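# Sort heavy parcels into desk tray, keep light ones on cart

## Task

Three parcels that look the same sit on the cart's upper tier; one or two of them are heavy and the others far lighter, which shows up in the arm joint torques reported while a parcel is held. Every heavy parcel must end up in the desk's letter tray, entirely within its walls when viewed from above. Every light parcel must finish on the cart's upper tier, within its rim. The robot must not fall over or be left tilted.

## Robot and tools

ROBOT. A Rainbow Robotics RB-Y1: a two-wheel differential base with rear casters (0.58 m wide, 0.10 m ahead of the wheel axle, 0.57 m behind; sweeps a 0.58 m radius when spinning in place; cannot move sideways), a four-joint torso (torso_squat_rad, torso_shift_rad, torso_pitch_rad, torso_yaw_rad), a head (head_pan_rad, head_tilt_rad), and two seven-joint arms (shoulder_pitch, shoulder_roll, shoulder_yaw, elbow, forearm_roll, wrist_pitch, hand_roll, prefixed left_ or right_), each ending in a five-finger hand. Each hand has six motors (little, ring, middle, index, thumb_turn, thumb_bend) plus two settings, force_limit and speed.

FRAMES. All positions are metres. Base frame: origin on the floor between the drive wheels, x forward, y left, z up. The chest, left_hand and right_hand lines are printed in this frame; the hand point sits 0.045 m in front of the palm, its +z along the straight fingers, +y out of the palm. Printed hand positions drift from the truth at long reach or under load. base_odometry is in the odometry frame (the base frame at scene start), heading in rad, positive left; it counts wheel turns only, so slips read as travel.

move. One action per call; cameras and blocking are not part of it. An action holds base, joints, or both, optionally min_time_s; or target alone, optionally with min_time_s.
- base: one object {x_m_s, turn_rad_s, for_s}. These are velocities held for a duration, not a place. x_m_s forward speed, 0.005 to 1.5 m/s either sign, or 0; turn_rad_s leftward turn rate, 0.02 to 1.509 rad/s either sign, or 0; for_s 0.1 to 5 s. Omitted velocities are 0. Distance is roughly speed times for_s; acceleration is 0.4 m/s² (turns 0.5 rad/s²), and the base coasts to a halt for up to about 3 s afterwards.
- joints: a single object mapping joint names to absolute targets (not offsets). Body joints in radians: squat 0..1.2, shift -0.3..0.6, pitch -0.2..1.4 (positive bows), yaw -1.5..1.5 (positive left; lift both arms outward first); shoulder_pitch ±2.356 (negative swings forward/up); left shoulder_roll 0..3.141, right -3.141..0 (away from body); shoulder_yaw ±2.094; elbow -2.617..0.01 (negative bends); forearm_roll ±3.141; wrist_pitch -1.57..1.919; hand_roll ±2.705; head_pan ±0.523; head_tilt -0.35..1.57 (positive looks down). Hand motors use a -1..1 scale: +1 open/straight, -1 closed; thumb_turn -1 puts the thumb opposite the fingers. force_limit -1..1 maps to about 0..10 N (15 N thumb); speed -0.96..1, full speed from +0.48. Both start at 0 and -0.8. Torso combinations are also limited (e.g. squat + shift <= 1.52); breaking one leaves the torso off_target.
- target: an absolute pose for one hand: side ("left" or "right"), x, y, z in metres in the base frame (-3 to 3), quat_wxyz in the same form the hand lines print. It is solved once into arm joint angles, so the path arcs; break long moves into shorter steps.
- min_time_s: 0.1 to 8, the shortest duration for arm, head and torso motions.
- cameras: list from head_camera, left_wrist_camera, right_wrist_camera, all. blocking: true (default) waits for rest; false returns in about 0.5 s while motion continues. A target cannot start while anything is still moving.

wait: seconds 0 to 10, commands nothing, returns state. stop: brakes every running motion. zoom_image: camera plus region [x0, y0, x1, y1] in pixels of its latest image (top-left origin, at most 504 by 504). show_instructions: reference pages. finished_scene: ends the scene for good (scene 1); the result must stay in place without the robot.

RESULTS. The move line reads done or the worst status. Hand targets report reached (within 10 mm and 2 degrees), short (with the error) or refused (with a reason). Joint words: done, moving, off_target (resting away from target, maybe still pushing), contact_stop (torso only), time_out, limit_stop_at_<name> (built-in limit or self-collision guard), not_followed (collision check withheld the arm), torque_fault, limit_stop_at_motor_heat. A refusal or any stop you did not order cancels your later move, wait and finished_scene calls in that reply. on_its_own lists what the robot did unbidden. Hand lines: <side>_hand_stopped_by gives six words (moving, target, force, stalled, fault) for little, ring, middle, index, thumb_bend, thumb_turn; <side>_<motor>_load_n gives fingertip load in N, near 0 if a grip is lost. lidar_m: 12 distances, 30-degree sectors counter-clockwise from straight ahead (4th left, 7th behind, 10th right), '-' for none, at 0.23 m height. motor_effort: wheel effort percent, bracket is peak; high effort at rest means pushing on something. wheel_motors_off is 1 while wheels are disabled. Joint torques and external torques list the seven arm joints in order; use the change after lifting to judge parcel weight. Wrist force/torque are raw and offset.

GRIPPING. Wrap the thumb (turned in, -1) and fingers around items about 0.035 to 0.065 m thick. A motor only starts when its target changes; use speed -0.94 or lower for gentle closing. A closed hand holds roughly 0.3 kg only, so heavy parcels may need both hands or support from below.

AVOID. Tipping: fast bending or rising with arms out, heavy loads far ahead of the wheels, hard stops while driving, especially bowed forward. Driving into furniture (the base does not stop; the body can catch on desk edges). Arms striking or squeezing each other, including closing a hand on the other hand (can end the scene). Contact torque at joint limits (elbow 32.4, wrist joints 22.5, shoulders 63 N m) causes a 10 s fault; long holds or unreachable poses overheat motors. Do not drop parcels, slam them or let them fall.

Each tool is called after ">>>" by a JSON object that holds its "method" and its "body".

Reference images:

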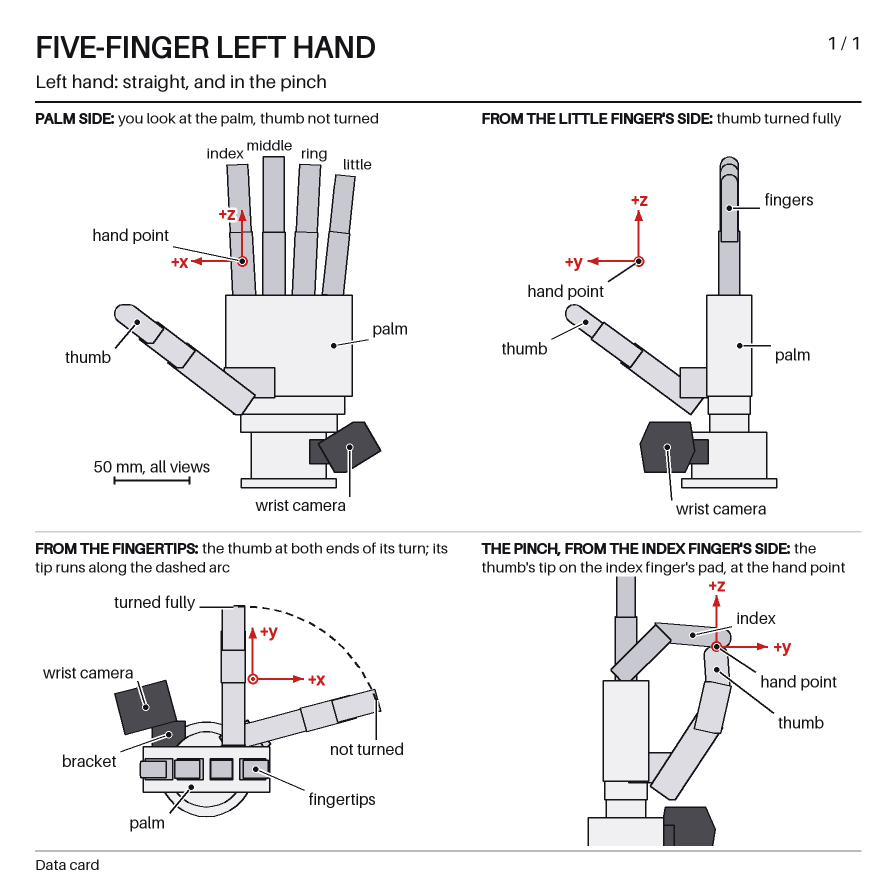

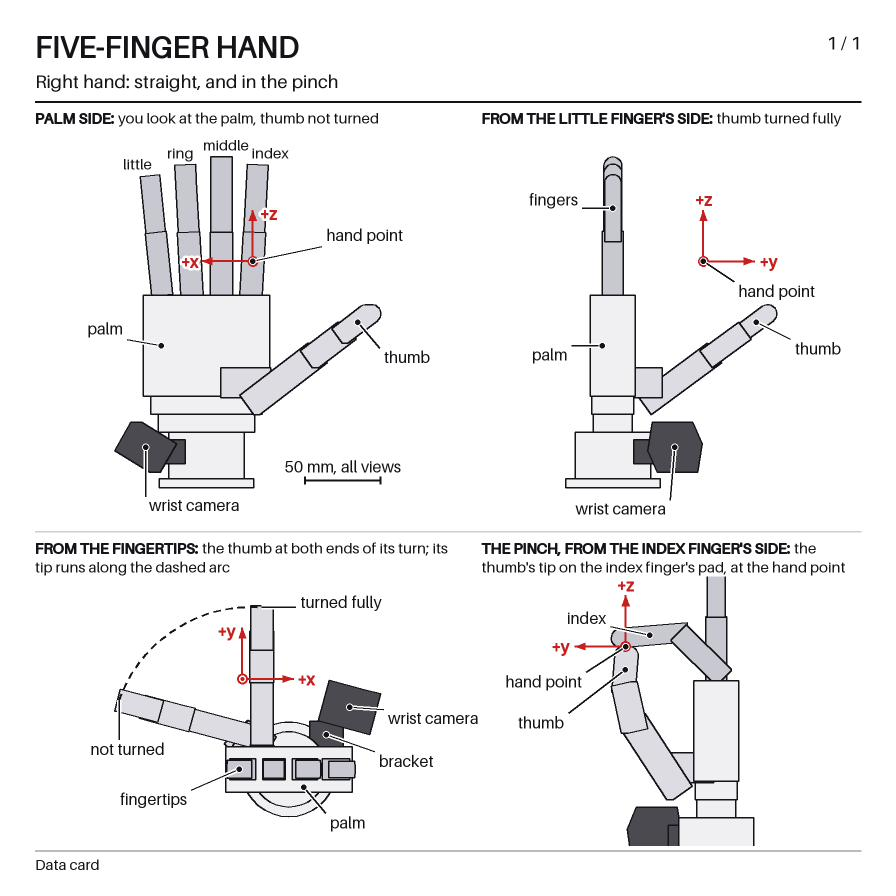

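## Session

>>> {"method": "move", "body": {}}

Scene clock: 0.00 s.
Joint torques (N m): no reading
External joint torques (N m): no reading
Wrist force (N): no reading
Wrist torque (N m): no reading
Wrist force, peak (N): no reading
base_odometry: x=+0.000 y=+0.000 heading=+0.000
lidar_m: 2.53 2.75 2.61 2.25 2.37 1.99 1.85 1.89 1.74 1.54 1.84 2.43
base_status: not commanded
joint_positions: torso_squat_rad=+0.350 torso_shift_rad=+0.000 torso_pitch_rad=+0.000 torso_yaw_rad=+0.000 left_shoulder_pitch_rad=+0.014 left_shoulder_roll_rad=+0.008 left_shoulder_yaw_rad=+0.015 left_elbow_rad=-0.248 left_forearm_roll_rad=-0.027 left_wrist_pitch_rad=+0.036 left_hand_roll_rad=-0.004 right_shoulder_pitch_rad=-0.018 right_shoulder_roll_rad=-0.012 right_shoulder_yaw_rad=+0.013 right_elbow_rad=-0.137 right_forearm_roll_rad=-0.011 right_wrist_pitch_rad=+0.015 right_hand_roll_rad=-0.017 head_pan_rad=+0.000 head_tilt_rad=+0.400 left_hand_little=+1.000 left_hand_ring=+1.000 left_hand_middle=+1.000 left_hand_index=+1.000 left_hand_thumb_turn=+1.000 left_hand_thumb_bend=+1.000 left_hand_force_limit=+0.000 left_hand_speed=-0.800 right_hand_little=+1.000 right_hand_ring=+1.000 right_hand_middle=+1.000 right_hand_index=+1.000 right_hand_thumb_turn=+1.000 right_hand_thumb_bend=+1.000 right_hand_force_limit=+0.000 right_hand_speed=-0.800
joint_status: not commanded
wheel_motors_off: 0
left_hand_stopped_by: target,target,target,target,target,target
right_hand_stopped_by: target,target,target,target,target,target
left_little_load_n: 0.0
left_ring_load_n: 0.0
left_middle_load_n: 0.0
left_index_load_n: -0.5
left_thumb_bend_load_n: -0.5
left_thumb_turn_load_n: 0.0
right_little_load_n: 0.0
right_ring_load_n: 0.0
right_middle_load_n: 0.0
right_index_load_n: 0.0
right_thumb_bend_load_n: 0.0
right_thumb_turn_load_n: 0.0
motor_effort: left_wheel=+1 right_wheel=+0
chest: x=-0.2280 y=-0.0010 z=+1.2475 quat_wxyz=(+1.000, +0.001, +0.000, +0.000) (m; base frame)
left_hand: x=-0.1763 y=+0.1992 z=+0.5117 quat_wxyz=(+0.075, -0.699, +0.708, -0.064) (m; base frame)
right_hand: x=-0.2051 y=-0.1969 z=+0.5115 quat_wxyz=(+0.046, -0.703, +0.708, -0.051) (m; base frame)
pictures: head_camera, left_wrist_camera, right_wrist_camera

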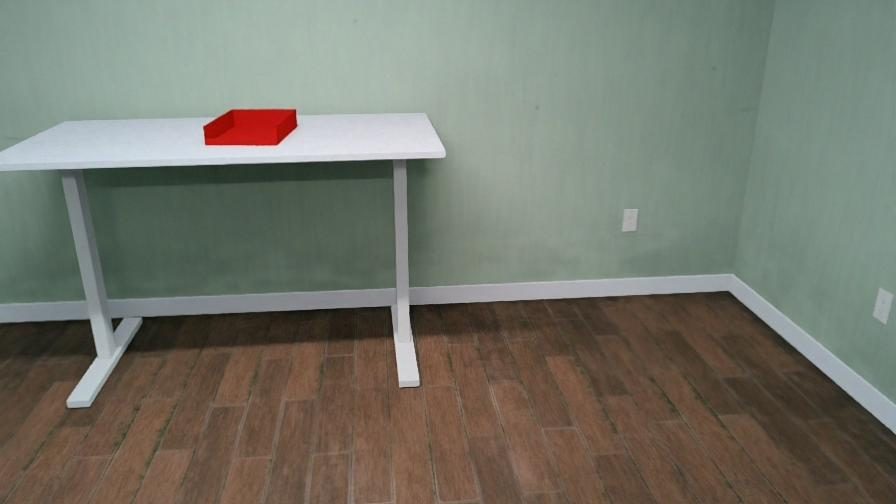

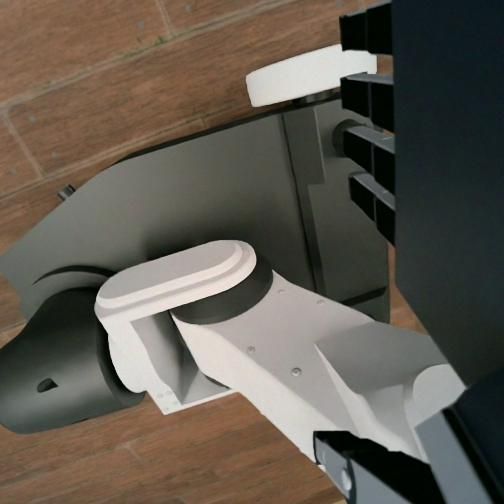

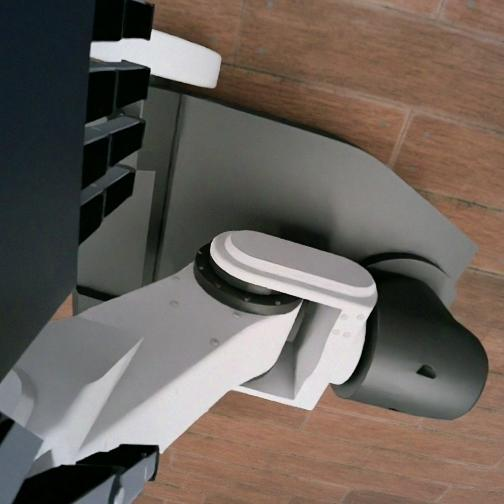

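>>> {"method": "move", "body": {"joints": {"head_pan_rad": 0.52}, "min_time_s": 0.3, "cameras": ["head_camera"]}}

>>> {"method": "move", "body": {"joints": {"head_pan_rad": -0.52}, "min_time_s": 0.3, "cameras": ["head_camera"]}}

Scene clock: 2.70 s.
Joint torques (N m): left_arm=[-2 1.51 -0.42 -1.02 -0.11 -0.35 0.28] | right_arm=[-2.14 -1.04 0.58 -0.34 0.02 -0.67 -0.05]
External joint torques (N m): left_arm=[0.16 1.14 -0.45 0.12 -0.13 0.09 0.28] | right_arm=[-0.25 -0.38 0.6 -0.04 -0.01 -0.38 -0.05]
Wrist force (N): left_arm=[4.8 -0.6 2.0] | right_arm=[-1.2 -1.4 3.8]
Wrist torque (N m): left_arm=[-0.41 -0.88 0.51] | right_arm=[-0.40 0.23 -0.18]
Wrist force, peak (N): left_arm=[5.2 -0.3 2.5] | right_arm=[-1.7 -1.8 4.0]
move: done
base_odometry: x=+0.000 y=+0.000 heading=+0.000
lidar_m: 2.53 2.78 2.61 2.23 2.37 1.98 1.85 1.90 1.75 1.53 1.86 2.43
base_status: not commanded
joint_positions: torso_squat_rad=+0.350 torso_shift_rad=+0.000 torso_pitch_rad=+0.000 torso_yaw_rad=+0.000 left_shoulder_pitch_rad=+0.014 left_shoulder_roll_rad=+0.008 left_shoulder_yaw_rad=+0.015 left_elbow_rad=-0.248 left_forearm_roll_rad=-0.027 left_wrist_pitch_rad=+0.036 left_hand_roll_rad=-0.004 right_shoulder_pitch_rad=-0.018 right_shoulder_roll_rad=-0.012 right_shoulder_yaw_rad=+0.013 right_elbow_rad=-0.137 right_forearm_roll_rad=-0.011 right_wrist_pitch_rad=+0.015 right_hand_roll_rad=-0.017 head_pan_rad=+0.520 head_tilt_rad=+0.400 left_hand_little=+1.000 left_hand_ring=+1.000 left_hand_middle=+1.000 left_hand_index=+1.000 left_hand_thumb_turn=+1.000 left_hand_thumb_bend=+1.000 left_hand_force_limit=+0.000 left_hand_speed=-0.800 right_hand_little=+1.000 right_hand_ring=+1.000 right_hand_middle=+1.000 right_hand_index=+1.000 right_hand_thumb_turn=+1.000 right_hand_thumb_bend=+1.000 right_hand_force_limit=+0.000 right_hand_speed=-0.800
joint_status: all done
wheel_motors_off: 0
left_hand_stopped_by: target,target,target,target,target,target
right_hand_stopped_by: target,target,target,target,target,target
left_little_load_n: 0.0
left_ring_load_n: 0.5
left_middle_load_n: 0.0
left_index_load_n: 0.0
left_thumb_bend_load_n: 0.0
left_thumb_turn_load_n: 0.0
right_little_load_n: 0.0
right_ring_load_n: 0.0
right_middle_load_n: 0.0
right_index_load_n: 0.0
right_thumb_bend_load_n: 0.0
right_thumb_turn_load_n: 0.0
motor_effort: left_wheel=+1(3) right_wheel=+1(1)
chest: x=-0.2280 y=-0.0010 z=+1.2475 quat_wxyz=(+1.000, +0.001, +0.000, +0.000) (m; base frame)
left_hand: x=-0.1763 y=+0.1992 z=+0.5117 quat_wxyz=(+0.075, -0.699, +0.708, -0.064) (m; base frame)
right_hand: x=-0.2051 y=-0.1969 z=+0.5115 quat_wxyz=(+0.046, -0.703, +0.708, -0.051) (m; base frame)
pictures: head_camera
camera_calibration:
head_camera: T_world_to_cam=[[0.448679, -0.893691, 0.00208102, 0.092627], [-0.33306, -0.169373, -0.927569, 1.32977], [0.829312, 0.415487, -0.373646, 0.657556], [0, 0, 0, 1]] pos_world=[-0.143988, 0.0348, 1.47895]

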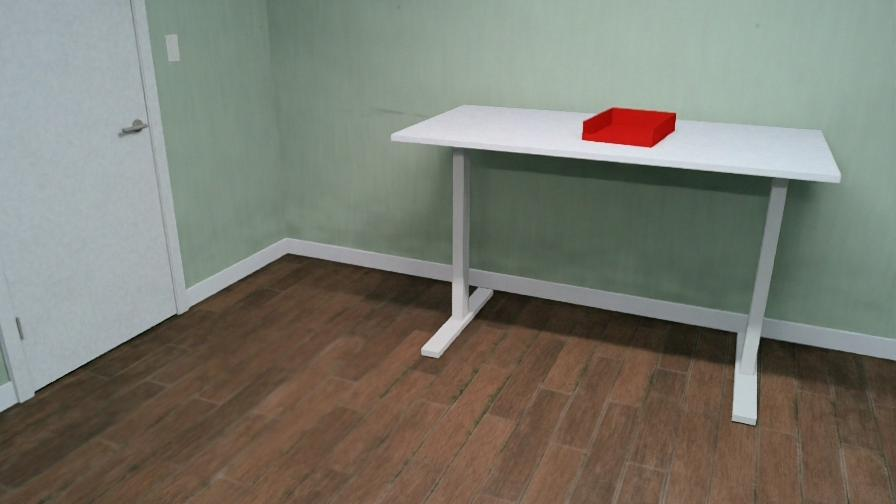

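Scene clock: 3.50 s.
Joint torques (N m): left_arm=[-2.32 0.9 -0.33 -1.2 -0.02 -0.54 0.21] | right_arm=[-2.23 -1.23 0.42 -0.32 0 -0.3 -0.02]
External joint torques (N m): left_arm=[-0.16 0.54 -0.36 -0.06 -0.03 -0.1 0.21] | right_arm=[-0.34 -0.57 0.43 -0.03 -0.03 -0.01 -0.02]
Wrist force (N): left_arm=[5.0 -0.5 2.0] | right_arm=[-1.2 -1.1 3.4]
Wrist torque (N m): left_arm=[-0.41 -0.93 0.52] | right_arm=[-0.34 0.27 -0.15]
Wrist force, peak (N): left_arm=[5.0 -0.7 2.5] | right_arm=[-1.3 -1.3 4.0]
move: done
base_odometry: x=+0.000 y=+0.000 heading=+0.000
lidar_m: 2.53 2.75 2.60 2.24 2.37 1.97 1.85 1.89 1.74 1.77 1.85 2.43
base_status: not commanded
joint_positions: torso_squat_rad=+0.350 torso_shift_rad=+0.000 torso_pitch_rad=+0.000 torso_yaw_rad=+0.000 left_shoulder_pitch_rad=+0.014 left_shoulder_roll_rad=+0.008 left_shoulder_yaw_rad=+0.015 left_elbow_rad=-0.248 left_forearm_roll_rad=-0.027 left_wrist_pitch_rad=+0.036 left_hand_roll_rad=-0.004 right_shoulder_pitch_rad=-0.018 right_shoulder_roll_rad=-0.012 right_shoulder_yaw_rad=+0.013 right_elbow_rad=-0.137 right_forearm_roll_rad=-0.011 right_wrist_pitch_rad=+0.015 right_hand_roll_rad=-0.017 head_pan_rad=-0.520 head_tilt_rad=+0.400 left_hand_little=+1.000 left_hand_ring=+1.000 left_hand_middle=+1.000 left_hand_index=+1.000 left_hand_thumb_turn=+1.000 left_hand_thumb_bend=+1.000 left_hand_force_limit=+0.000 left_hand_speed=-0.800 right_hand_little=+1.000 right_hand_ring=+1.000 right_hand_middle=+1.000 right_hand_index=+1.000 right_hand_thumb_turn=+1.000 right_hand_thumb_bend=+1.000 right_hand_force_limit=+0.000 right_hand_speed=-0.800
joint_status: all done
wheel_motors_off: 0
left_hand_stopped_by: target,target,target,target,target,target
right_hand_stopped_by: target,target,target,target,target,target
left_little_load_n: 0.0
left_ring_load_n: 0.0
left_middle_load_n: 0.0
left_index_load_n: 0.0
left_thumb_bend_load_n: 0.0
left_thumb_turn_load_n: 0.0
right_little_load_n: 0.0
right_ring_load_n: 0.0
right_middle_load_n: 0.0
right_index_load_n: 0.0
right_thumb_bend_load_n: 0.0
right_thumb_turn_load_n: 0.0
motor_effort: left_wheel=+2(3) right_wheel=+0(1)
chest: x=-0.2280 y=-0.0010 z=+1.2475 quat_wxyz=(+1.000, +0.001, +0.000, +0.000) (m; base frame)
left_hand: x=-0.1763 y=+0.1992 z=+0.5117 quat_wxyz=(+0.075, -0.699, +0.708, -0.064) (m; base frame)
right_hand: x=-0.2051 y=-0.1969 z=+0.5115 quat_wxyz=(+0.046, -0.703, +0.708, -0.051) (m; base frame)
pictures: head_camera
camera_calibration:
head_camera: T_world_to_cam=[[-0.54353, -0.839387, 0.00218538, -0.111854], [-0.315739, 0.202038, -0.927087, 1.33309], [0.777743, -0.50459, -0.37484, 0.647533], [0, 0, 0, 1]] pos_world=[-0.143502, -0.0364836, 1.47885]

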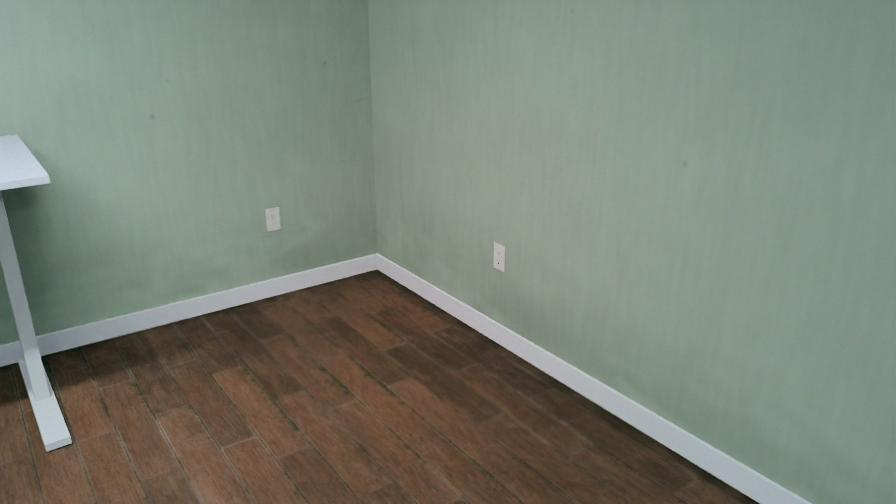

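>>> {"method": "move", "body": {"base": {"turn_rad_s": -1.2, "for_s": 1.6}, "joints": {"head_pan_rad": -0.52, "head_tilt_rad": 0.5}, "cameras": ["head_camera"]}}

Scene clock: 10.03 s.
Joint torques (N m): left_arm=[-1.72 1.19 -0.24 -1.12 -0.16 -0.48 0.04] | right_arm=[-2.01 -1.15 0 -0.21 0.16 -0.68 -0.04]
External joint torques (N m): left_arm=[0.44 0.83 -0.27 0.03 -0.18 -0.03 0.04] | right_arm=[-0.12 -0.49 0.01 0.09 0.14 -0.39 -0.04]
Wrist force (N): left_arm=[4.8 -0.4 2.4] | right_arm=[-1.2 -1.4 4.2]
Wrist torque (N m): left_arm=[-0.40 -0.90 0.51] | right_arm=[-0.43 0.27 -0.18]
Wrist force, peak (N): left_arm=[5.4 -0.4 2.4] | right_arm=[-1.7 -1.7 4.4]
move: done
base_odometry: x=+0.000 y=+0.000 heading=-1.280
lidar_m: 1.82 2.06 2.53 2.53 2.86 2.46 2.22 2.80 1.87 1.85 2.12 1.52
base_status: done (sent for 1.6 of 1.6 s)
joint_positions: torso_squat_rad=+0.350 torso_shift_rad=+0.000 torso_pitch_rad=+0.000 torso_yaw_rad=+0.000 left_shoulder_pitch_rad=+0.014 left_shoulder_roll_rad=+0.008 left_shoulder_yaw_rad=+0.015 left_elbow_rad=-0.248 left_forearm_roll_rad=-0.027 left_wrist_pitch_rad=+0.036 left_hand_roll_rad=-0.004 right_shoulder_pitch_rad=-0.018 right_shoulder_roll_rad=-0.012 right_shoulder_yaw_rad=+0.013 right_elbow_rad=-0.137 right_forearm_roll_rad=-0.011 right_wrist_pitch_rad=+0.015 right_hand_roll_rad=-0.017 head_pan_rad=-0.520 head_tilt_rad=+0.500 left_hand_little=+1.000 left_hand_ring=+1.000 left_hand_middle=+1.000 left_hand_index=+1.000 left_hand_thumb_turn=+1.000 left_hand_thumb_bend=+1.000 left_hand_force_limit=+0.000 left_hand_speed=-0.800 right_hand_little=+1.000 right_hand_ring=+1.000 right_hand_middle=+1.000 right_hand_index=+1.000 right_hand_thumb_turn=+1.000 right_hand_thumb_bend=+1.000 right_hand_force_limit=+0.000 right_hand_speed=-0.800
joint_status: all done
wheel_motors_off: 0
left_hand_stopped_by: target,target,target,target,target,target
right_hand_stopped_by: target,target,target,target,target,target
left_little_load_n: 0.0
left_ring_load_n: 0.0
left_middle_load_n: 0.0
left_index_load_n: 0.0
left_thumb_bend_load_n: 0.0
left_thumb_turn_load_n: 0.0
right_little_load_n: 0.0
right_ring_load_n: 0.0
right_middle_load_n: 0.0
right_index_load_n: 0.0
right_thumb_bend_load_n: 0.0
right_thumb_turn_load_n: 0.0
motor_effort: left_wheel=+4(23) right_wheel=+1(19)
chest: x=-0.2280 y=-0.0010 z=+1.2475 quat_wxyz=(+1.000, +0.001, +0.000, +0.000) (m; base frame)
left_hand: x=-0.1763 y=+0.1992 z=+0.5116 quat_wxyz=(+0.075, -0.699, +0.708, -0.064) (m; base frame)
right_hand: x=-0.2052 y=-0.1969 z=+0.5115 quat_wxyz=(+0.046, -0.703, +0.708, -0.051) (m; base frame)
pictures: head_camera
camera_calibration:
head_camera: T_world_to_cam=[[-0.543052, -0.839665, 0.0075398, -0.119445], [-0.394337, 0.247089, -0.885124, 1.25614], [0.741345, -0.483642, -0.465293, 0.770973], [0, 0, 0, 1]] pos_world=[-0.14108, -0.0377968, 1.47147]

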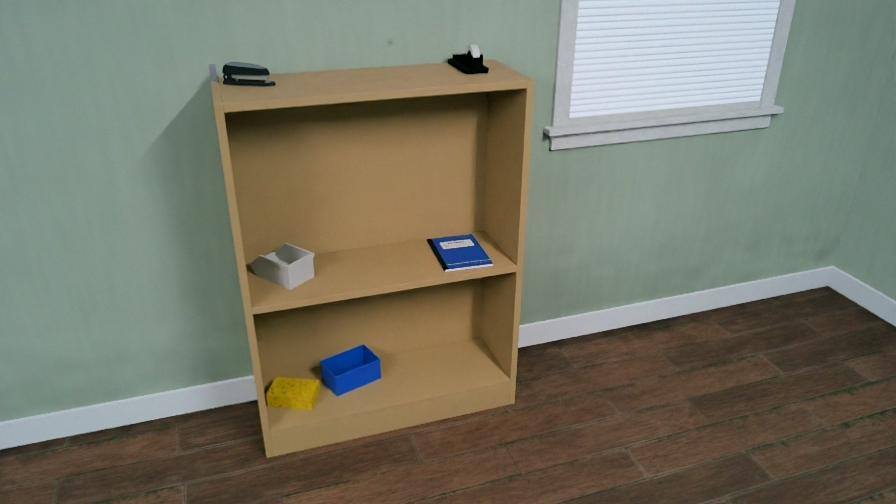

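>>> {"method": "move", "body": {"base": {"turn_rad_s": -1.2, "for_s": 1.5}, "joints": {"head_pan_rad": 0}, "cameras": ["head_camera"]}}

Scene clock: 14.57 s.
Joint torques (N m): left_arm=[-2.35 1.11 -0.08 -1.15 -0.09 -0.33 0.18] | right_arm=[-1.44 -0.72 0.71 -0.36 0 -0.62 0.21]
External joint torques (N m): left_arm=[-0.19 0.74 -0.1 -0.01 -0.11 0.11 0.18] | right_arm=[0.45 -0.06 0.72 -0.06 -0.02 -0.33 0.21]
Wrist force (N): left_arm=[4.8 -0.7 2.6] | right_arm=[-0.9 -1.6 3.6]
Wrist torque (N m): left_arm=[-0.46 -0.86 0.48] | right_arm=[-0.43 0.24 -0.18]
Wrist force, peak (N): left_arm=[5.0 0.1 2.8] | right_arm=[-1.4 -1.4 4.4]
move: done
base_odometry: x=+0.000 y=+0.000 heading=-2.404
lidar_m: 2.25 1.74 1.50 2.00 3.01 2.53 2.76 2.47 2.25 2.71 1.87 1.85
base_status: done (sent for 1.5 of 1.5 s)
joint_positions: torso_squat_rad=+0.350 torso_shift_rad=+0.000 torso_pitch_rad=+0.000 torso_yaw_rad=+0.000 left_shoulder_pitch_rad=+0.014 left_shoulder_roll_rad=+0.008 left_shoulder_yaw_rad=+0.015 left_elbow_rad=-0.248 left_forearm_roll_rad=-0.027 left_wrist_pitch_rad=+0.036 left_hand_roll_rad=-0.004 right_shoulder_pitch_rad=-0.018 right_shoulder_roll_rad=-0.012 right_shoulder_yaw_rad=+0.013 right_elbow_rad=-0.137 right_forearm_roll_rad=-0.011 right_wrist_pitch_rad=+0.015 right_hand_roll_rad=-0.017 head_pan_rad=+0.000 head_tilt_rad=+0.500 left_hand_little=+1.000 left_hand_ring=+1.000 left_hand_middle=+1.000 left_hand_index=+1.000 left_hand_thumb_turn=+1.000 left_hand_thumb_bend=+1.000 left_hand_force_limit=+0.000 left_hand_speed=-0.800 right_hand_little=+1.000 right_hand_ring=+1.000 right_hand_middle=+1.000 right_hand_index=+1.000 right_hand_thumb_turn=+1.000 right_hand_thumb_bend=+1.000 right_hand_force_limit=+0.000 right_hand_speed=-0.800
joint_status: all done
wheel_motors_off: 0
left_hand_stopped_by: target,target,target,target,target,target
right_hand_stopped_by: target,target,target,target,target,target
left_little_load_n: 0.0
left_ring_load_n: 0.0
left_middle_load_n: 0.0
left_index_load_n: 0.0
left_thumb_bend_load_n: -0.5
left_thumb_turn_load_n: 0.0
right_little_load_n: 0.0
right_ring_load_n: 0.0
right_middle_load_n: 0.0
right_index_load_n: 0.0
right_thumb_bend_load_n: -0.5
right_thumb_turn_load_n: 0.0
motor_effort: left_wheel=+4(22) right_wheel=+1(12)
chest: x=-0.2280 y=-0.0010 z=+1.2475 quat_wxyz=(+1.000, +0.001, +0.000, +0.000) (m; base frame)
left_hand: x=-0.1763 y=+0.1992 z=+0.5116 quat_wxyz=(+0.075, -0.699, +0.708, -0.064) (m; base frame)
right_hand: x=-0.2052 y=-0.1968 z=+0.5115 quat_wxyz=(+0.046, -0.703, +0.708, -0.051) (m; base frame)
pictures: head_camera
camera_calibration:
head_camera: T_world_to_cam=[[-0.0541041, -0.998508, 0.00739657, -0.0186973], [-0.464401, 0.0186046, -0.88543, 1.2419], [0.883971, -0.0513403, -0.464715, 0.800079], [0, 0, 0, 1]] pos_world=[-0.131517, -0.000698224, 1.47157]

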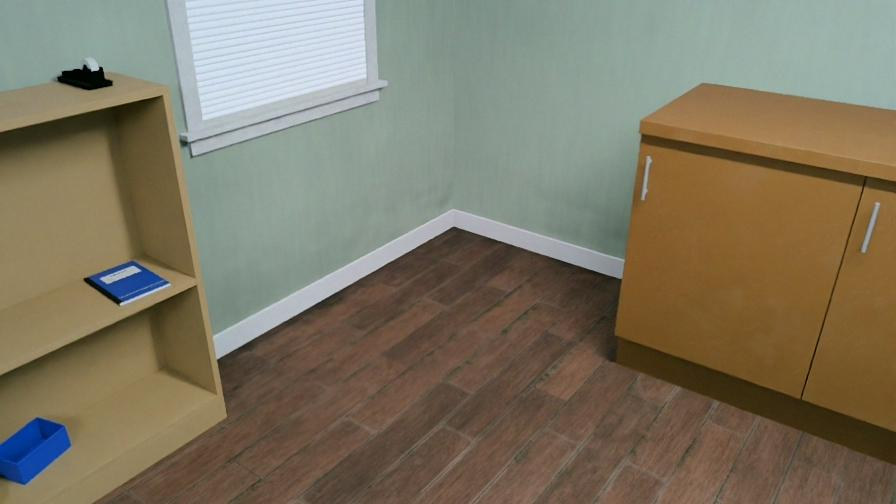

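>>> {"method": "move", "body": {"base": {"turn_rad_s": -1.2, "for_s": 1.4}, "joints": {"head_pan_rad": 0}, "cameras": ["head_camera"]}}

Scene clock: 19.00 s.
Joint torques (N m): left_arm=[-2.23 1.23 -0.26 -1.03 -0.07 -0.42 0.16] | right_arm=[-2.26 -0.69 -0.38 -0.36 0.09 -0.41 -0.02]
External joint torques (N m): left_arm=[-0.06 0.87 -0.29 0.11 -0.09 0.02 0.16] | right_arm=[-0.37 -0.02 -0.37 -0.06 0.06 -0.12 -0.02]
Wrist force (N): left_arm=[4.7 -0.4 2.7] | right_arm=[-1.3 -1.4 2.9]
Wrist torque (N m): left_arm=[-0.41 -0.85 0.53] | right_arm=[-0.36 0.27 -0.20]
Wrist force, peak (N): left_arm=[5.1 -0.3 2.6] | right_arm=[-1.1 -1.6 4.6]
move: done
base_odometry: x=+0.000 y=+0.000 heading=+2.899
lidar_m: 1.86 1.85 2.13 1.52 1.80 2.05 2.54 2.53 2.90 2.47 2.22 2.80
base_status: done (sent for 1.4 of 1.4 s)
joint_positions: torso_squat_rad=+0.350 torso_shift_rad=+0.000 torso_pitch_rad=+0.000 torso_yaw_rad=+0.000 left_shoulder_pitch_rad=+0.014 left_shoulder_roll_rad=+0.008 left_shoulder_yaw_rad=+0.015 left_elbow_rad=-0.248 left_forearm_roll_rad=-0.027 left_wrist_pitch_rad=+0.036 left_hand_roll_rad=-0.004 right_shoulder_pitch_rad=-0.018 right_shoulder_roll_rad=-0.012 right_shoulder_yaw_rad=+0.013 right_elbow_rad=-0.137 right_forearm_roll_rad=-0.011 right_wrist_pitch_rad=+0.015 right_hand_roll_rad=-0.017 head_pan_rad=+0.000 head_tilt_rad=+0.500 left_hand_little=+1.000 left_hand_ring=+1.000 left_hand_middle=+1.000 left_hand_index=+1.000 left_hand_thumb_turn=+1.000 left_hand_thumb_bend=+1.000 left_hand_force_limit=+0.000 left_hand_speed=-0.800 right_hand_little=+1.000 right_hand_ring=+1.000 right_hand_middle=+1.000 right_hand_index=+1.000 right_hand_thumb_turn=+1.000 right_hand_thumb_bend=+1.000 right_hand_force_limit=+0.000 right_hand_speed=-0.800
joint_status: all done
wheel_motors_off: 0
left_hand_stopped_by: target,target,target,target,target,target
right_hand_stopped_by: target,target,target,target,target,target
left_little_load_n: 0.0
left_ring_load_n: 0.0
left_middle_load_n: 0.0
left_index_load_n: 0.0
left_thumb_bend_load_n: 0.0
left_thumb_turn_load_n: 0.0
right_little_load_n: 0.0
right_ring_load_n: 0.0
right_middle_load_n: 0.0
right_index_load_n: 0.0
right_thumb_bend_load_n: 0.0
right_thumb_turn_load_n: 0.0
motor_effort: left_wheel=+5(21) right_wheel=+1(12)
chest: x=-0.2280 y=-0.0010 z=+1.2475 quat_wxyz=(+1.000, +0.001, +0.000, +0.000) (m; base frame)
left_hand: x=-0.1763 y=+0.1992 z=+0.5116 quat_wxyz=(+0.075, -0.699, +0.708, -0.064) (m; base frame)
right_hand: x=-0.2052 y=-0.1968 z=+0.5115 quat_wxyz=(+0.046, -0.703, +0.708, -0.051) (m; base frame)
pictures: head_camera
camera_calibration:
head_camera: T_world_to_cam=[[-0.0541041, -0.998508, 0.00739657, -0.0186973], [-0.464401, 0.0186046, -0.88543, 1.2419], [0.883971, -0.0513403, -0.464715, 0.800079], [0, 0, 0, 1]] pos_world=[-0.131517, -0.000698224, 1.47157]

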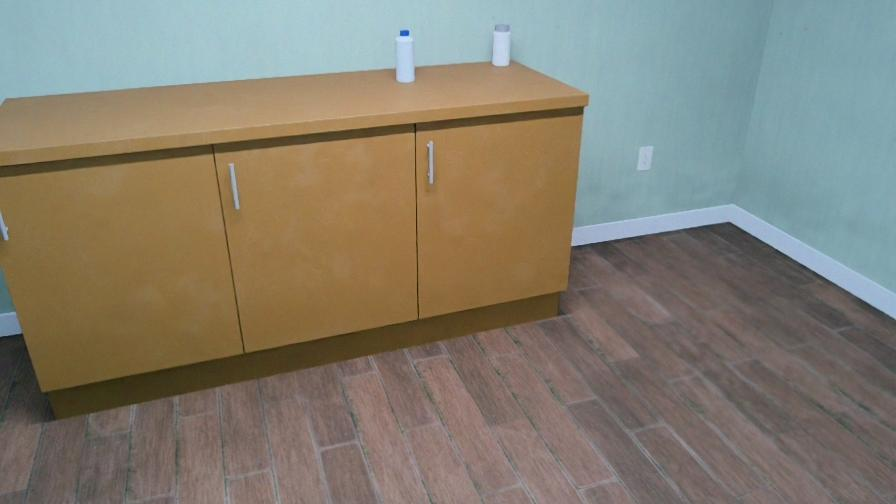

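>>> {"method": "move", "body": {"base": {"turn_rad_s": -1.2, "for_s": 1.5}, "joints": {"head_pan_rad": 0}, "cameras": ["head_camera"]}}

Scene clock: 24.77 s.
Joint torques (N m): left_arm=[-2.6 0.91 -0.03 -1.32 0.01 -0.39 0.18] | right_arm=[-2.09 -1.25 0.35 -0.6 0.17 -0.69 0.15]
External joint torques (N m): left_arm=[-0.44 0.55 -0.06 -0.18 0 0.06 0.18] | right_arm=[-0.2 -0.59 0.36 -0.3 0.14 -0.4 0.15]
Wrist force (N): left_arm=[4.9 -0.6 2.6] | right_arm=[-1.6 -1.4 3.9]
Wrist torque (N m): left_arm=[-0.44 -0.91 0.53] | right_arm=[-0.42 0.30 -0.19]
Wrist force, peak (N): left_arm=[5.1 -0.6 2.4] | right_arm=[-1.2 -1.3 4.8]
move: done
base_odometry: x=+0.000 y=+0.000 heading=+1.775
lidar_m: 1.90 2.71 1.88 1.85 2.27 1.74 1.53 2.00 3.01 2.54 2.75 2.48
base_status: done (sent for 1.5 of 1.5 s)
joint_positions: torso_squat_rad=+0.350 torso_shift_rad=+0.000 torso_pitch_rad=+0.000 torso_yaw_rad=+0.000 left_shoulder_pitch_rad=+0.014 left_shoulder_roll_rad=+0.008 left_shoulder_yaw_rad=+0.015 left_elbow_rad=-0.248 left_forearm_roll_rad=-0.027 left_wrist_pitch_rad=+0.036 left_hand_roll_rad=-0.004 right_shoulder_pitch_rad=-0.018 right_shoulder_roll_rad=-0.012 right_shoulder_yaw_rad=+0.013 right_elbow_rad=-0.137 right_forearm_roll_rad=-0.011 right_wrist_pitch_rad=+0.015 right_hand_roll_rad=-0.017 head_pan_rad=+0.000 head_tilt_rad=+0.500 left_hand_little=+1.000 left_hand_ring=+1.000 left_hand_middle=+1.000 left_hand_index=+1.000 left_hand_thumb_turn=+1.000 left_hand_thumb_bend=+1.000 left_hand_force_limit=+0.000 left_hand_speed=-0.800 right_hand_little=+1.000 right_hand_ring=+1.000 right_hand_middle=+1.000 right_hand_index=+1.000 right_hand_thumb_turn=+1.000 right_hand_thumb_bend=+1.000 right_hand_force_limit=+0.000 right_hand_speed=-0.800
joint_status: all done
wheel_motors_off: 0
left_hand_stopped_by: target,target,target,target,target,target
right_hand_stopped_by: target,target,target,target,target,target
left_little_load_n: 0.0
left_ring_load_n: 0.0
left_middle_load_n: 0.0
left_index_load_n: 0.0
left_thumb_bend_load_n: 0.0
left_thumb_turn_load_n: 0.0
right_little_load_n: 0.0
right_ring_load_n: 0.0
right_middle_load_n: 0.0
right_index_load_n: 0.0
right_thumb_bend_load_n: 0.0
right_thumb_turn_load_n: 0.0
motor_effort: left_wheel=+3(22) right_wheel=+1(12)
chest: x=-0.2280 y=-0.0010 z=+1.2475 quat_wxyz=(+1.000, +0.001, +0.000, +0.000) (m; base frame)
left_hand: x=-0.1763 y=+0.1992 z=+0.5116 quat_wxyz=(+0.075, -0.699, +0.708, -0.064) (m; base frame)
right_hand: x=-0.2052 y=-0.1968 z=+0.5115 quat_wxyz=(+0.046, -0.703, +0.708, -0.051) (m; base frame)
pictures: head_camera
camera_calibration:
head_camera: T_world_to_cam=[[-0.0541041, -0.998508, 0.00739657, -0.0186973], [-0.464401, 0.0186046, -0.88543, 1.2419], [0.883971, -0.0513403, -0.464715, 0.800079], [0, 0, 0, 1]] pos_world=[-0.131517, -0.000698224, 1.47157]

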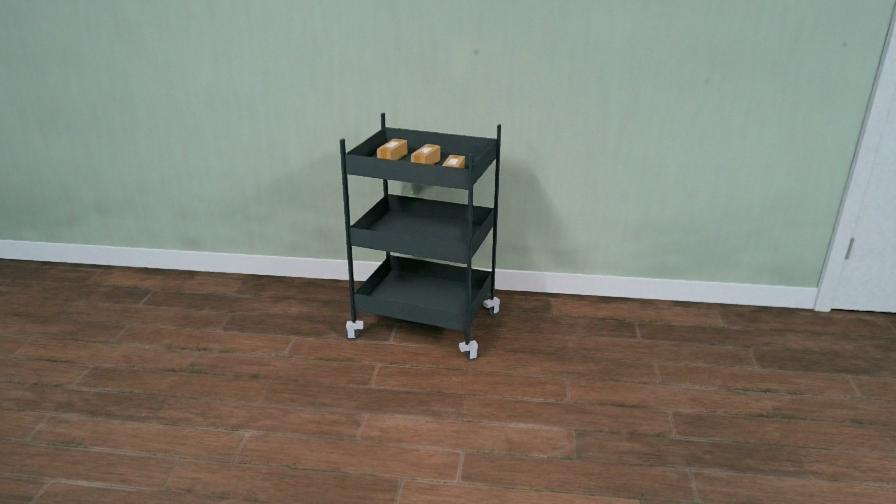

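>>> {"method": "zoom_image", "body": {"camera": "head_camera", "region": [310, 90, 530, 370]}}

Scaled by 1.800.

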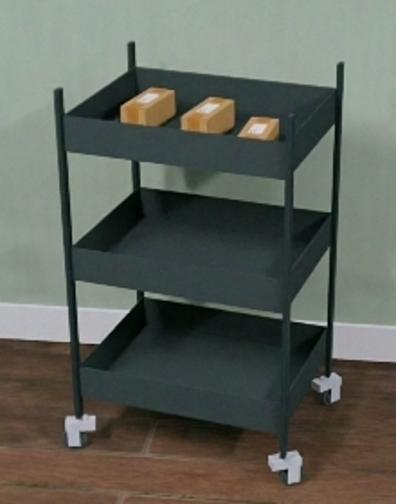

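>>> {"method": "move", "body": {"base": {"turn_rad_s": 0.25, "for_s": 0.6}, "cameras": []}}

>>> {"method": "move", "body": {"base": {"x_m_s": 0.5, "for_s": 2.5}, "cameras": ["head_camera"], "joints": {"head_tilt_rad": 0.7}}}

Scene clock: 49.97 s.
Joint torques (N m): left_arm=[-2.26 1.24 -0.22 -1.19 0.06 -0.4 0.15] | right_arm=[-2.57 -0.46 0.44 -0.38 0.15 -0.4 0.04]
External joint torques (N m): left_arm=[-0.1 0.88 -0.25 -0.05 0.04 0.04 0.15] | right_arm=[-0.68 0.2 0.46 -0.08 0.12 -0.11 0.04]
Wrist force (N): left_arm=[4.6 -0.4 2.3] | right_arm=[-1.2 -1.5 3.9]
Wrist torque (N m): left_arm=[-0.38 -0.84 0.50] | right_arm=[-0.43 0.23 -0.16]
Wrist force, peak (N): left_arm=[5.2 -0.4 2.7] | right_arm=[-1.6 -1.2 4.5]
move: done
base_odometry: x=+0.000 y=+0.000 heading=+1.924
lidar_m: 2.37 2.15 1.85 1.86 1.73 1.78 1.80 2.17 2.54 2.76 2.75 2.24
base_status: done (sent for 0.6 of 0.6 s)
joint_positions: torso_squat_rad=+0.350 torso_shift_rad=+0.000 torso_pitch_rad=+0.000 torso_yaw_rad=+0.000 left_shoulder_pitch_rad=+0.014 left_shoulder_roll_rad=+0.008 left_shoulder_yaw_rad=+0.015 left_elbow_rad=-0.248 left_forearm_roll_rad=-0.027 left_wrist_pitch_rad=+0.036 left_hand_roll_rad=-0.004 right_shoulder_pitch_rad=-0.018 right_shoulder_roll_rad=-0.012 right_shoulder_yaw_rad=+0.013 right_elbow_rad=-0.137 right_forearm_roll_rad=-0.011 right_wrist_pitch_rad=+0.015 right_hand_roll_rad=-0.017 head_pan_rad=+0.000 head_tilt_rad=+0.500 left_hand_little=+1.000 left_hand_ring=+1.000 left_hand_middle=+1.000 left_hand_index=+1.000 left_hand_thumb_turn=+1.000 left_hand_thumb_bend=+1.000 left_hand_force_limit=+0.000 left_hand_speed=-0.800 right_hand_little=+1.000 right_hand_ring=+1.000 right_hand_middle=+1.000 right_hand_index=+1.000 right_hand_thumb_turn=+1.000 right_hand_thumb_bend=+1.000 right_hand_force_limit=+0.000 right_hand_speed=-0.800
joint_status: not commanded
wheel_motors_off: 0
left_hand_stopped_by: target,target,target,target,target,target
right_hand_stopped_by: target,target,target,target,target,target
left_little_load_n: 0.0
left_ring_load_n: 0.0
left_middle_load_n: 0.0
left_index_load_n: 0.0
left_thumb_bend_load_n: 0.0
left_thumb_turn_load_n: 0.0
right_little_load_n: 0.0
right_ring_load_n: 0.0
right_middle_load_n: 0.0
right_index_load_n: 0.0
right_thumb_bend_load_n: 0.0
right_thumb_turn_load_n: 0.0
motor_effort: left_wheel=-2(18) right_wheel=-1(13)
chest: x=-0.2280 y=-0.0010 z=+1.2475 quat_wxyz=(+1.000, +0.001, +0.000, +0.000) (m; base frame)
left_hand: x=-0.1763 y=+0.1992 z=+0.5117 quat_wxyz=(+0.076, -0.699, +0.708, -0.064) (m; base frame)
right_hand: x=-0.2052 y=-0.1969 z=+0.5115 quat_wxyz=(+0.046, -0.703, +0.708, -0.051) (m; base frame)
pictures: none
No camera images: "cameras" was empty.

Scene clock: 54.00 s.
Joint torques (N m): left_arm=[-1.85 0.74 -0.19 -1.25 -0.12 -0.45 0.22] | right_arm=[-1.4 -0.45 -0.42 0.04 0.09 -0.63 -0.08]
External joint torques (N m): left_arm=[0.3 0.37 -0.21 -0.11 -0.14 -0.01 0.22] | right_arm=[0.48 0.2 -0.41 0.33 0.07 -0.34 -0.08]
Wrist force (N): left_arm=[4.9 -0.8 2.1] | right_arm=[-1.3 -1.1 3.7]
Wrist torque (N m): left_arm=[-0.44 -0.91 0.53] | right_arm=[-0.32 0.25 -0.18]
Wrist force, peak (N): left_arm=[5.4 -1.0 2.4] | right_arm=[-1.8 -1.2 4.6]
move: done
base_odometry: x=-0.432 y=+1.173 heading=+1.924
lidar_m: 0.83 1.52 1.52 1.51 1.77 2.76 2.72 3.59 2.88 2.34 1.42 0.75
base_status: done (sent for 2.5 of 2.5 s)
joint_positions: torso_squat_rad=+0.350 torso_shift_rad=+0.000 torso_pitch_rad=+0.000 torso_yaw_rad=+0.000 left_shoulder_pitch_rad=+0.014 left_shoulder_roll_rad=+0.008 left_shoulder_yaw_rad=+0.015 left_elbow_rad=-0.248 left_forearm_roll_rad=-0.027 left_wrist_pitch_rad=+0.036 left_hand_roll_rad=-0.004 right_shoulder_pitch_rad=-0.018 right_shoulder_roll_rad=-0.012 right_shoulder_yaw_rad=+0.013 right_elbow_rad=-0.137 right_forearm_roll_rad=-0.011 right_wrist_pitch_rad=+0.015 right_hand_roll_rad=-0.017 head_pan_rad=+0.000 head_tilt_rad=+0.700 left_hand_little=+1.000 left_hand_ring=+1.000 left_hand_middle=+1.000 left_hand_index=+1.000 left_hand_thumb_turn=+1.000 left_hand_thumb_bend=+1.000 left_hand_force_limit=+0.000 left_hand_speed=-0.800 right_hand_little=+1.000 right_hand_ring=+1.000 right_hand_middle=+1.000 right_hand_index=+1.000 right_hand_thumb_turn=+1.000 right_hand_thumb_bend=+1.000 right_hand_force_limit=+0.000 right_hand_speed=-0.800
joint_status: all done
wheel_motors_off: 0
left_hand_stopped_by: target,target,target,target,target,target
right_hand_stopped_by: target,target,target,target,target,target
left_little_load_n: 0.0
left_ring_load_n: 0.0
left_middle_load_n: 0.0
left_index_load_n: 0.0
left_thumb_bend_load_n: 0.0
left_thumb_turn_load_n: 0.0
right_little_load_n: 0.0
right_ring_load_n: 0.0
right_middle_load_n: 0.0
right_index_load_n: 0.0
right_thumb_bend_load_n: 0.0
right_thumb_turn_load_n: 0.0
motor_effort: left_wheel=-5(26) right_wheel=+5(29)
chest: x=-0.2280 y=-0.0010 z=+1.2475 quat_wxyz=(+1.000, +0.001, +0.000, +0.000) (m; base frame)
left_hand: x=-0.1763 y=+0.1992 z=+0.5117 quat_wxyz=(+0.076, -0.699, +0.708, -0.064) (m; base frame)
right_hand: x=-0.2051 y=-0.1969 z=+0.5115 quat_wxyz=(+0.046, -0.703, +0.708, -0.051) (m; base frame)
pictures: head_camera
camera_calibration:
head_camera: T_world_to_cam=[[-0.0512593, -0.998525, 0.0178986, -0.0333323], [-0.631199, 0.0185035, -0.775401, 1.04833], [0.773926, -0.0510441, -0.631216, 1.01836], [0, 0, 0, 1]] pos_world=[-0.128143, -0.000699522, 1.45627]

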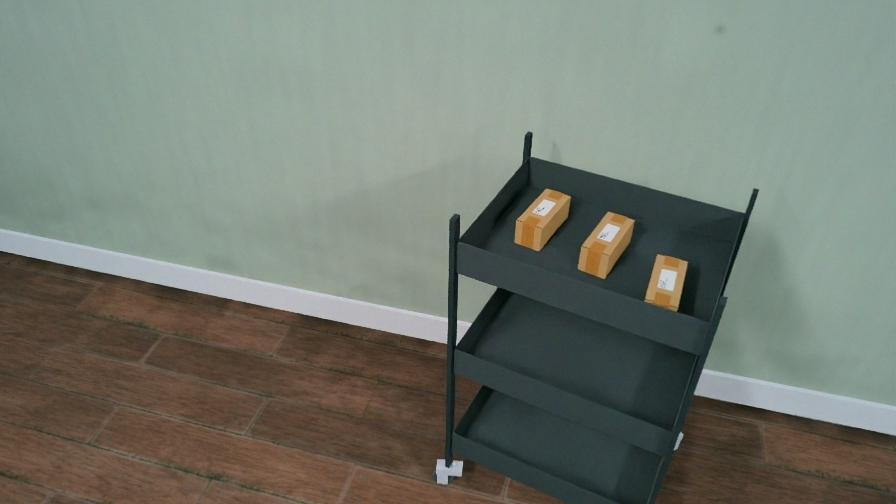

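>>> {"method": "move", "body": {"base": {"turn_rad_s": -0.4, "for_s": 1.2}, "cameras": ["head_camera"], "joints": {"head_tilt_rad": 0.9}}}

Scene clock: 57.53 s.
Joint torques (N m): left_arm=[-1.79 1.02 -0.13 -1.25 -0.02 -0.36 0.17] | right_arm=[-2.2 -1.22 -0.03 -0.49 0.1 -0.51 -0.11]
External joint torques (N m): left_arm=[0.38 0.66 -0.16 -0.11 -0.04 0.09 0.16] | right_arm=[-0.31 -0.56 -0.01 -0.2 0.08 -0.22 -0.11]
Wrist force (N): left_arm=[4.5 -0.9 2.3] | right_arm=[-1.1 -1.0 4.1]
Wrist torque (N m): left_arm=[-0.45 -0.86 0.49] | right_arm=[-0.36 0.24 -0.12]
Wrist force, peak (N): left_arm=[5.0 -0.6 2.6] | right_arm=[-1.3 -1.4 4.6]
move: done
base_odometry: x=-0.432 y=+1.173 heading=+1.444
lidar_m: 0.76 0.83 1.57 1.52 1.52 1.84 2.76 2.74 3.70 2.89 2.18 1.38
base_status: done (sent for 1.2 of 1.2 s)
joint_positions: torso_squat_rad=+0.350 torso_shift_rad=+0.000 torso_pitch_rad=+0.000 torso_yaw_rad=+0.000 left_shoulder_pitch_rad=+0.014 left_shoulder_roll_rad=+0.008 left_shoulder_yaw_rad=+0.015 left_elbow_rad=-0.248 left_forearm_roll_rad=-0.027 left_wrist_pitch_rad=+0.036 left_hand_roll_rad=-0.004 right_shoulder_pitch_rad=-0.018 right_shoulder_roll_rad=-0.012 right_shoulder_yaw_rad=+0.013 right_elbow_rad=-0.137 right_forearm_roll_rad=-0.011 right_wrist_pitch_rad=+0.015 right_hand_roll_rad=-0.017 head_pan_rad=+0.000 head_tilt_rad=+0.900 left_hand_little=+1.000 left_hand_ring=+1.000 left_hand_middle=+1.000 left_hand_index=+1.000 left_hand_thumb_turn=+1.000 left_hand_thumb_bend=+1.000 left_hand_force_limit=+0.000 left_hand_speed=-0.800 right_hand_little=+1.000 right_hand_ring=+1.000 right_hand_middle=+1.000 right_hand_index=+1.000 right_hand_thumb_turn=+1.000 right_hand_thumb_bend=+1.000 right_hand_force_limit=+0.000 right_hand_speed=-0.800
joint_status: all done
wheel_motors_off: 0
left_hand_stopped_by: target,target,target,target,target,target
right_hand_stopped_by: target,target,target,target,target,target
left_little_load_n: 0.0
left_ring_load_n: 0.0
left_middle_load_n: 0.0
left_index_load_n: 0.0
left_thumb_bend_load_n: 0.0
left_thumb_turn_load_n: 0.0
right_little_load_n: 0.0
right_ring_load_n: 0.0
right_middle_load_n: 0.5
right_index_load_n: 0.0
right_thumb_bend_load_n: 0.0
right_thumb_turn_load_n: 0.0
motor_effort: left_wheel=+2(21) right_wheel=+2(21)
chest: x=-0.2280 y=-0.0010 z=+1.2475 quat_wxyz=(+1.000, +0.001, +0.000, +0.000) (m; base frame)
left_hand: x=-0.1763 y=+0.1992 z=+0.5117 quat_wxyz=(+0.075, -0.699, +0.708, -0.064) (m; base frame)
right_hand: x=-0.2051 y=-0.1969 z=+0.5115 quat_wxyz=(+0.046, -0.703, +0.708, -0.051) (m; base frame)
pictures: head_camera
camera_calibration:
head_camera: T_world_to_cam=[[-0.0464623, -0.998534, 0.0277775, -0.0466641], [-0.77266, 0.0183001, -0.634556, 0.815265], [0.633117, -0.0509455, -0.772378, 1.19372], [0, 0, 0, 1]] pos_world=[-0.128011, -0.000700209, 1.44063]

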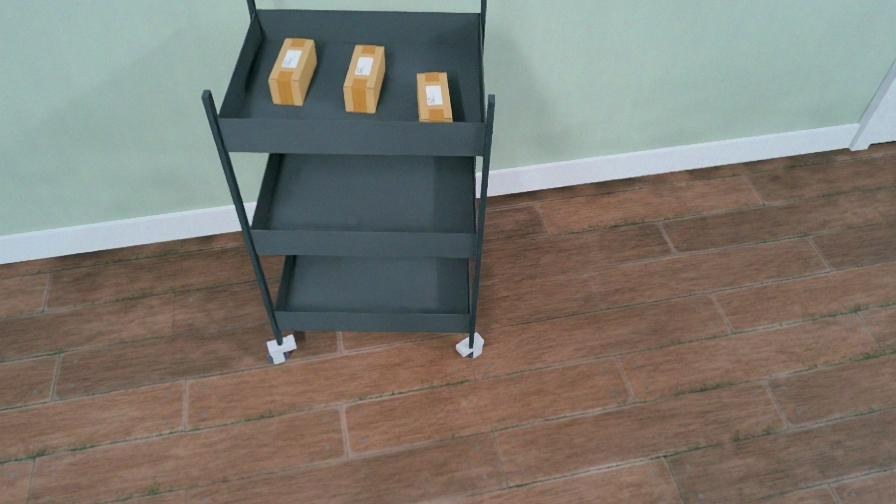

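>>> {"method": "zoom_image", "body": {"camera": "head_camera", "region": [200, 0, 500, 160]}}

Scaled by 1.680.

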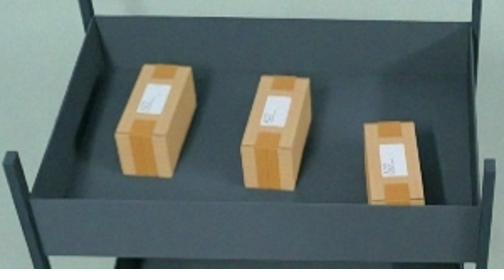

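>>> {"method": "move", "body": {"joints": {"right_shoulder_pitch_rad": -0.4, "right_shoulder_roll_rad": -0.5, "right_elbow_rad": -1.7, "left_shoulder_pitch_rad": 0.2, "left_shoulder_roll_rad": 0.5, "left_elbow_rad": -1.7, "torso_squat_rad": 0.5, "torso_pitch_rad": 0.4, "head_tilt_rad": 0.6, "right_hand_thumb_turn": -1, "right_hand_speed": 0.3}, "base": {"x_m_s": 0.2, "for_s": 1.5}, "cameras": ["head_camera"]}}

Scene clock: 117.87 s.
Joint torques (N m): left_arm=[0.77 7.87 4.09 -8.3 -0.02 -1.47 0.25] | right_arm=[-10.84 -8.35 -4.63 -9.73 0.15 -2.13 0.11]
External joint torques (N m): left_arm=[0.46 0.63 -0.92 -1.16 -0.07 0.01 0.26] | right_arm=[-0.55 -0.3 0.51 -0.98 -0.02 -0.4 0.09]
Wrist force (N): left_arm=[7.5 2.3 -0.2] | right_arm=[-3.6 3.0 -2.0]
Wrist torque (N m): left_arm=[-0.10 -1.15 0.57] | right_arm=[0.20 0.60 -0.18]
Wrist force, peak (N): left_arm=[8.0 2.6 -0.2] | right_arm=[-4.0 2.8 -2.5]
move: done
base_odometry: x=-0.394 y=+1.471 heading=+1.444
lidar_m: 0.46 0.55 1.21 2.18 1.61 1.90 3.02 3.33 3.26 2.85 1.70 0.47
base_status: done (sent for 1.5 of 1.5 s)
joint_positions: torso_squat_rad=+0.500 torso_shift_rad=+0.000 torso_pitch_rad=+0.400 torso_yaw_rad=+0.000 left_shoulder_pitch_rad=+0.200 left_shoulder_roll_rad=+0.500 left_shoulder_yaw_rad=+0.015 left_elbow_rad=-1.700 left_forearm_roll_rad=-0.027 left_wrist_pitch_rad=+0.036 left_hand_roll_rad=-0.004 right_shoulder_pitch_rad=-0.400 right_shoulder_roll_rad=-0.500 right_shoulder_yaw_rad=+0.013 right_elbow_rad=-1.700 right_forearm_roll_rad=-0.011 right_wrist_pitch_rad=+0.015 right_hand_roll_rad=-0.017 head_pan_rad=+0.000 head_tilt_rad=+0.600 left_hand_little=+1.000 left_hand_ring=+1.000 left_hand_middle=+1.000 left_hand_index=+1.000 left_hand_thumb_turn=+1.000 left_hand_thumb_bend=+1.000 left_hand_force_limit=+0.000 left_hand_speed=-0.800 right_hand_little=+1.000 right_hand_ring=+1.000 right_hand_middle=+1.000 right_hand_index=+1.000 right_hand_thumb_turn=-1.000 right_hand_thumb_bend=+1.000 right_hand_force_limit=+0.000 right_hand_speed=+0.300
joint_status: all done
wheel_motors_off: 0
left_hand_stopped_by: target,target,target,target,target,target
right_hand_stopped_by: target,target,target,target,target,target
left_little_load_n: 0.0
left_ring_load_n: 0.0
left_middle_load_n: 0.0
left_index_load_n: 0.0
left_thumb_bend_load_n: 0.0
left_thumb_turn_load_n: 0.0
right_little_load_n: 0.0
right_ring_load_n: 0.0
right_middle_load_n: 0.0
right_index_load_n: 0.0
right_thumb_bend_load_n: 0.0
right_thumb_turn_load_n: 0.0
motor_effort: left_wheel=-2(31) right_wheel=+1(25)
chest: x=-0.1074 y=-0.0009 z=+1.1798 quat_wxyz=(+0.980, +0.001, +0.199, +0.000) (m; base frame)
left_hand: x=+0.2337 y=+0.3866 z=+0.7087 quat_wxyz=(+0.451, -0.435, +0.741, -0.239) (m; base frame)
right_hand: x=+0.4959 y=-0.2460 z=+0.9543 quat_wxyz=(+0.450, -0.608, +0.305, -0.578) (m; base frame)
pictures: head_camera
camera_calibration:
head_camera: T_world_to_cam=[[-0.0434483, -0.998534, 0.0322896, -0.0409508], [-0.832302, 0.0182999, -0.55402, 0.799187], [0.552617, -0.0509459, -0.831877, 1.07792], [0, 0, 0, 1]] pos_world=[0.0677101, -0.000600208, 1.34078]

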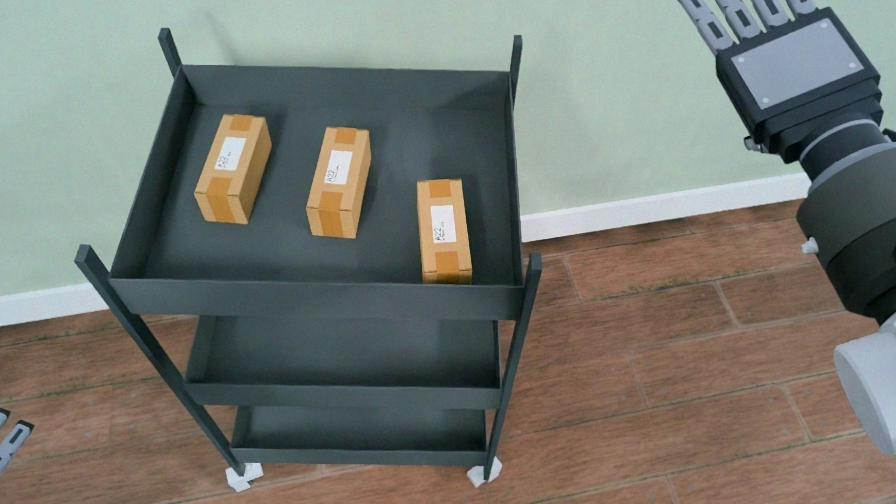

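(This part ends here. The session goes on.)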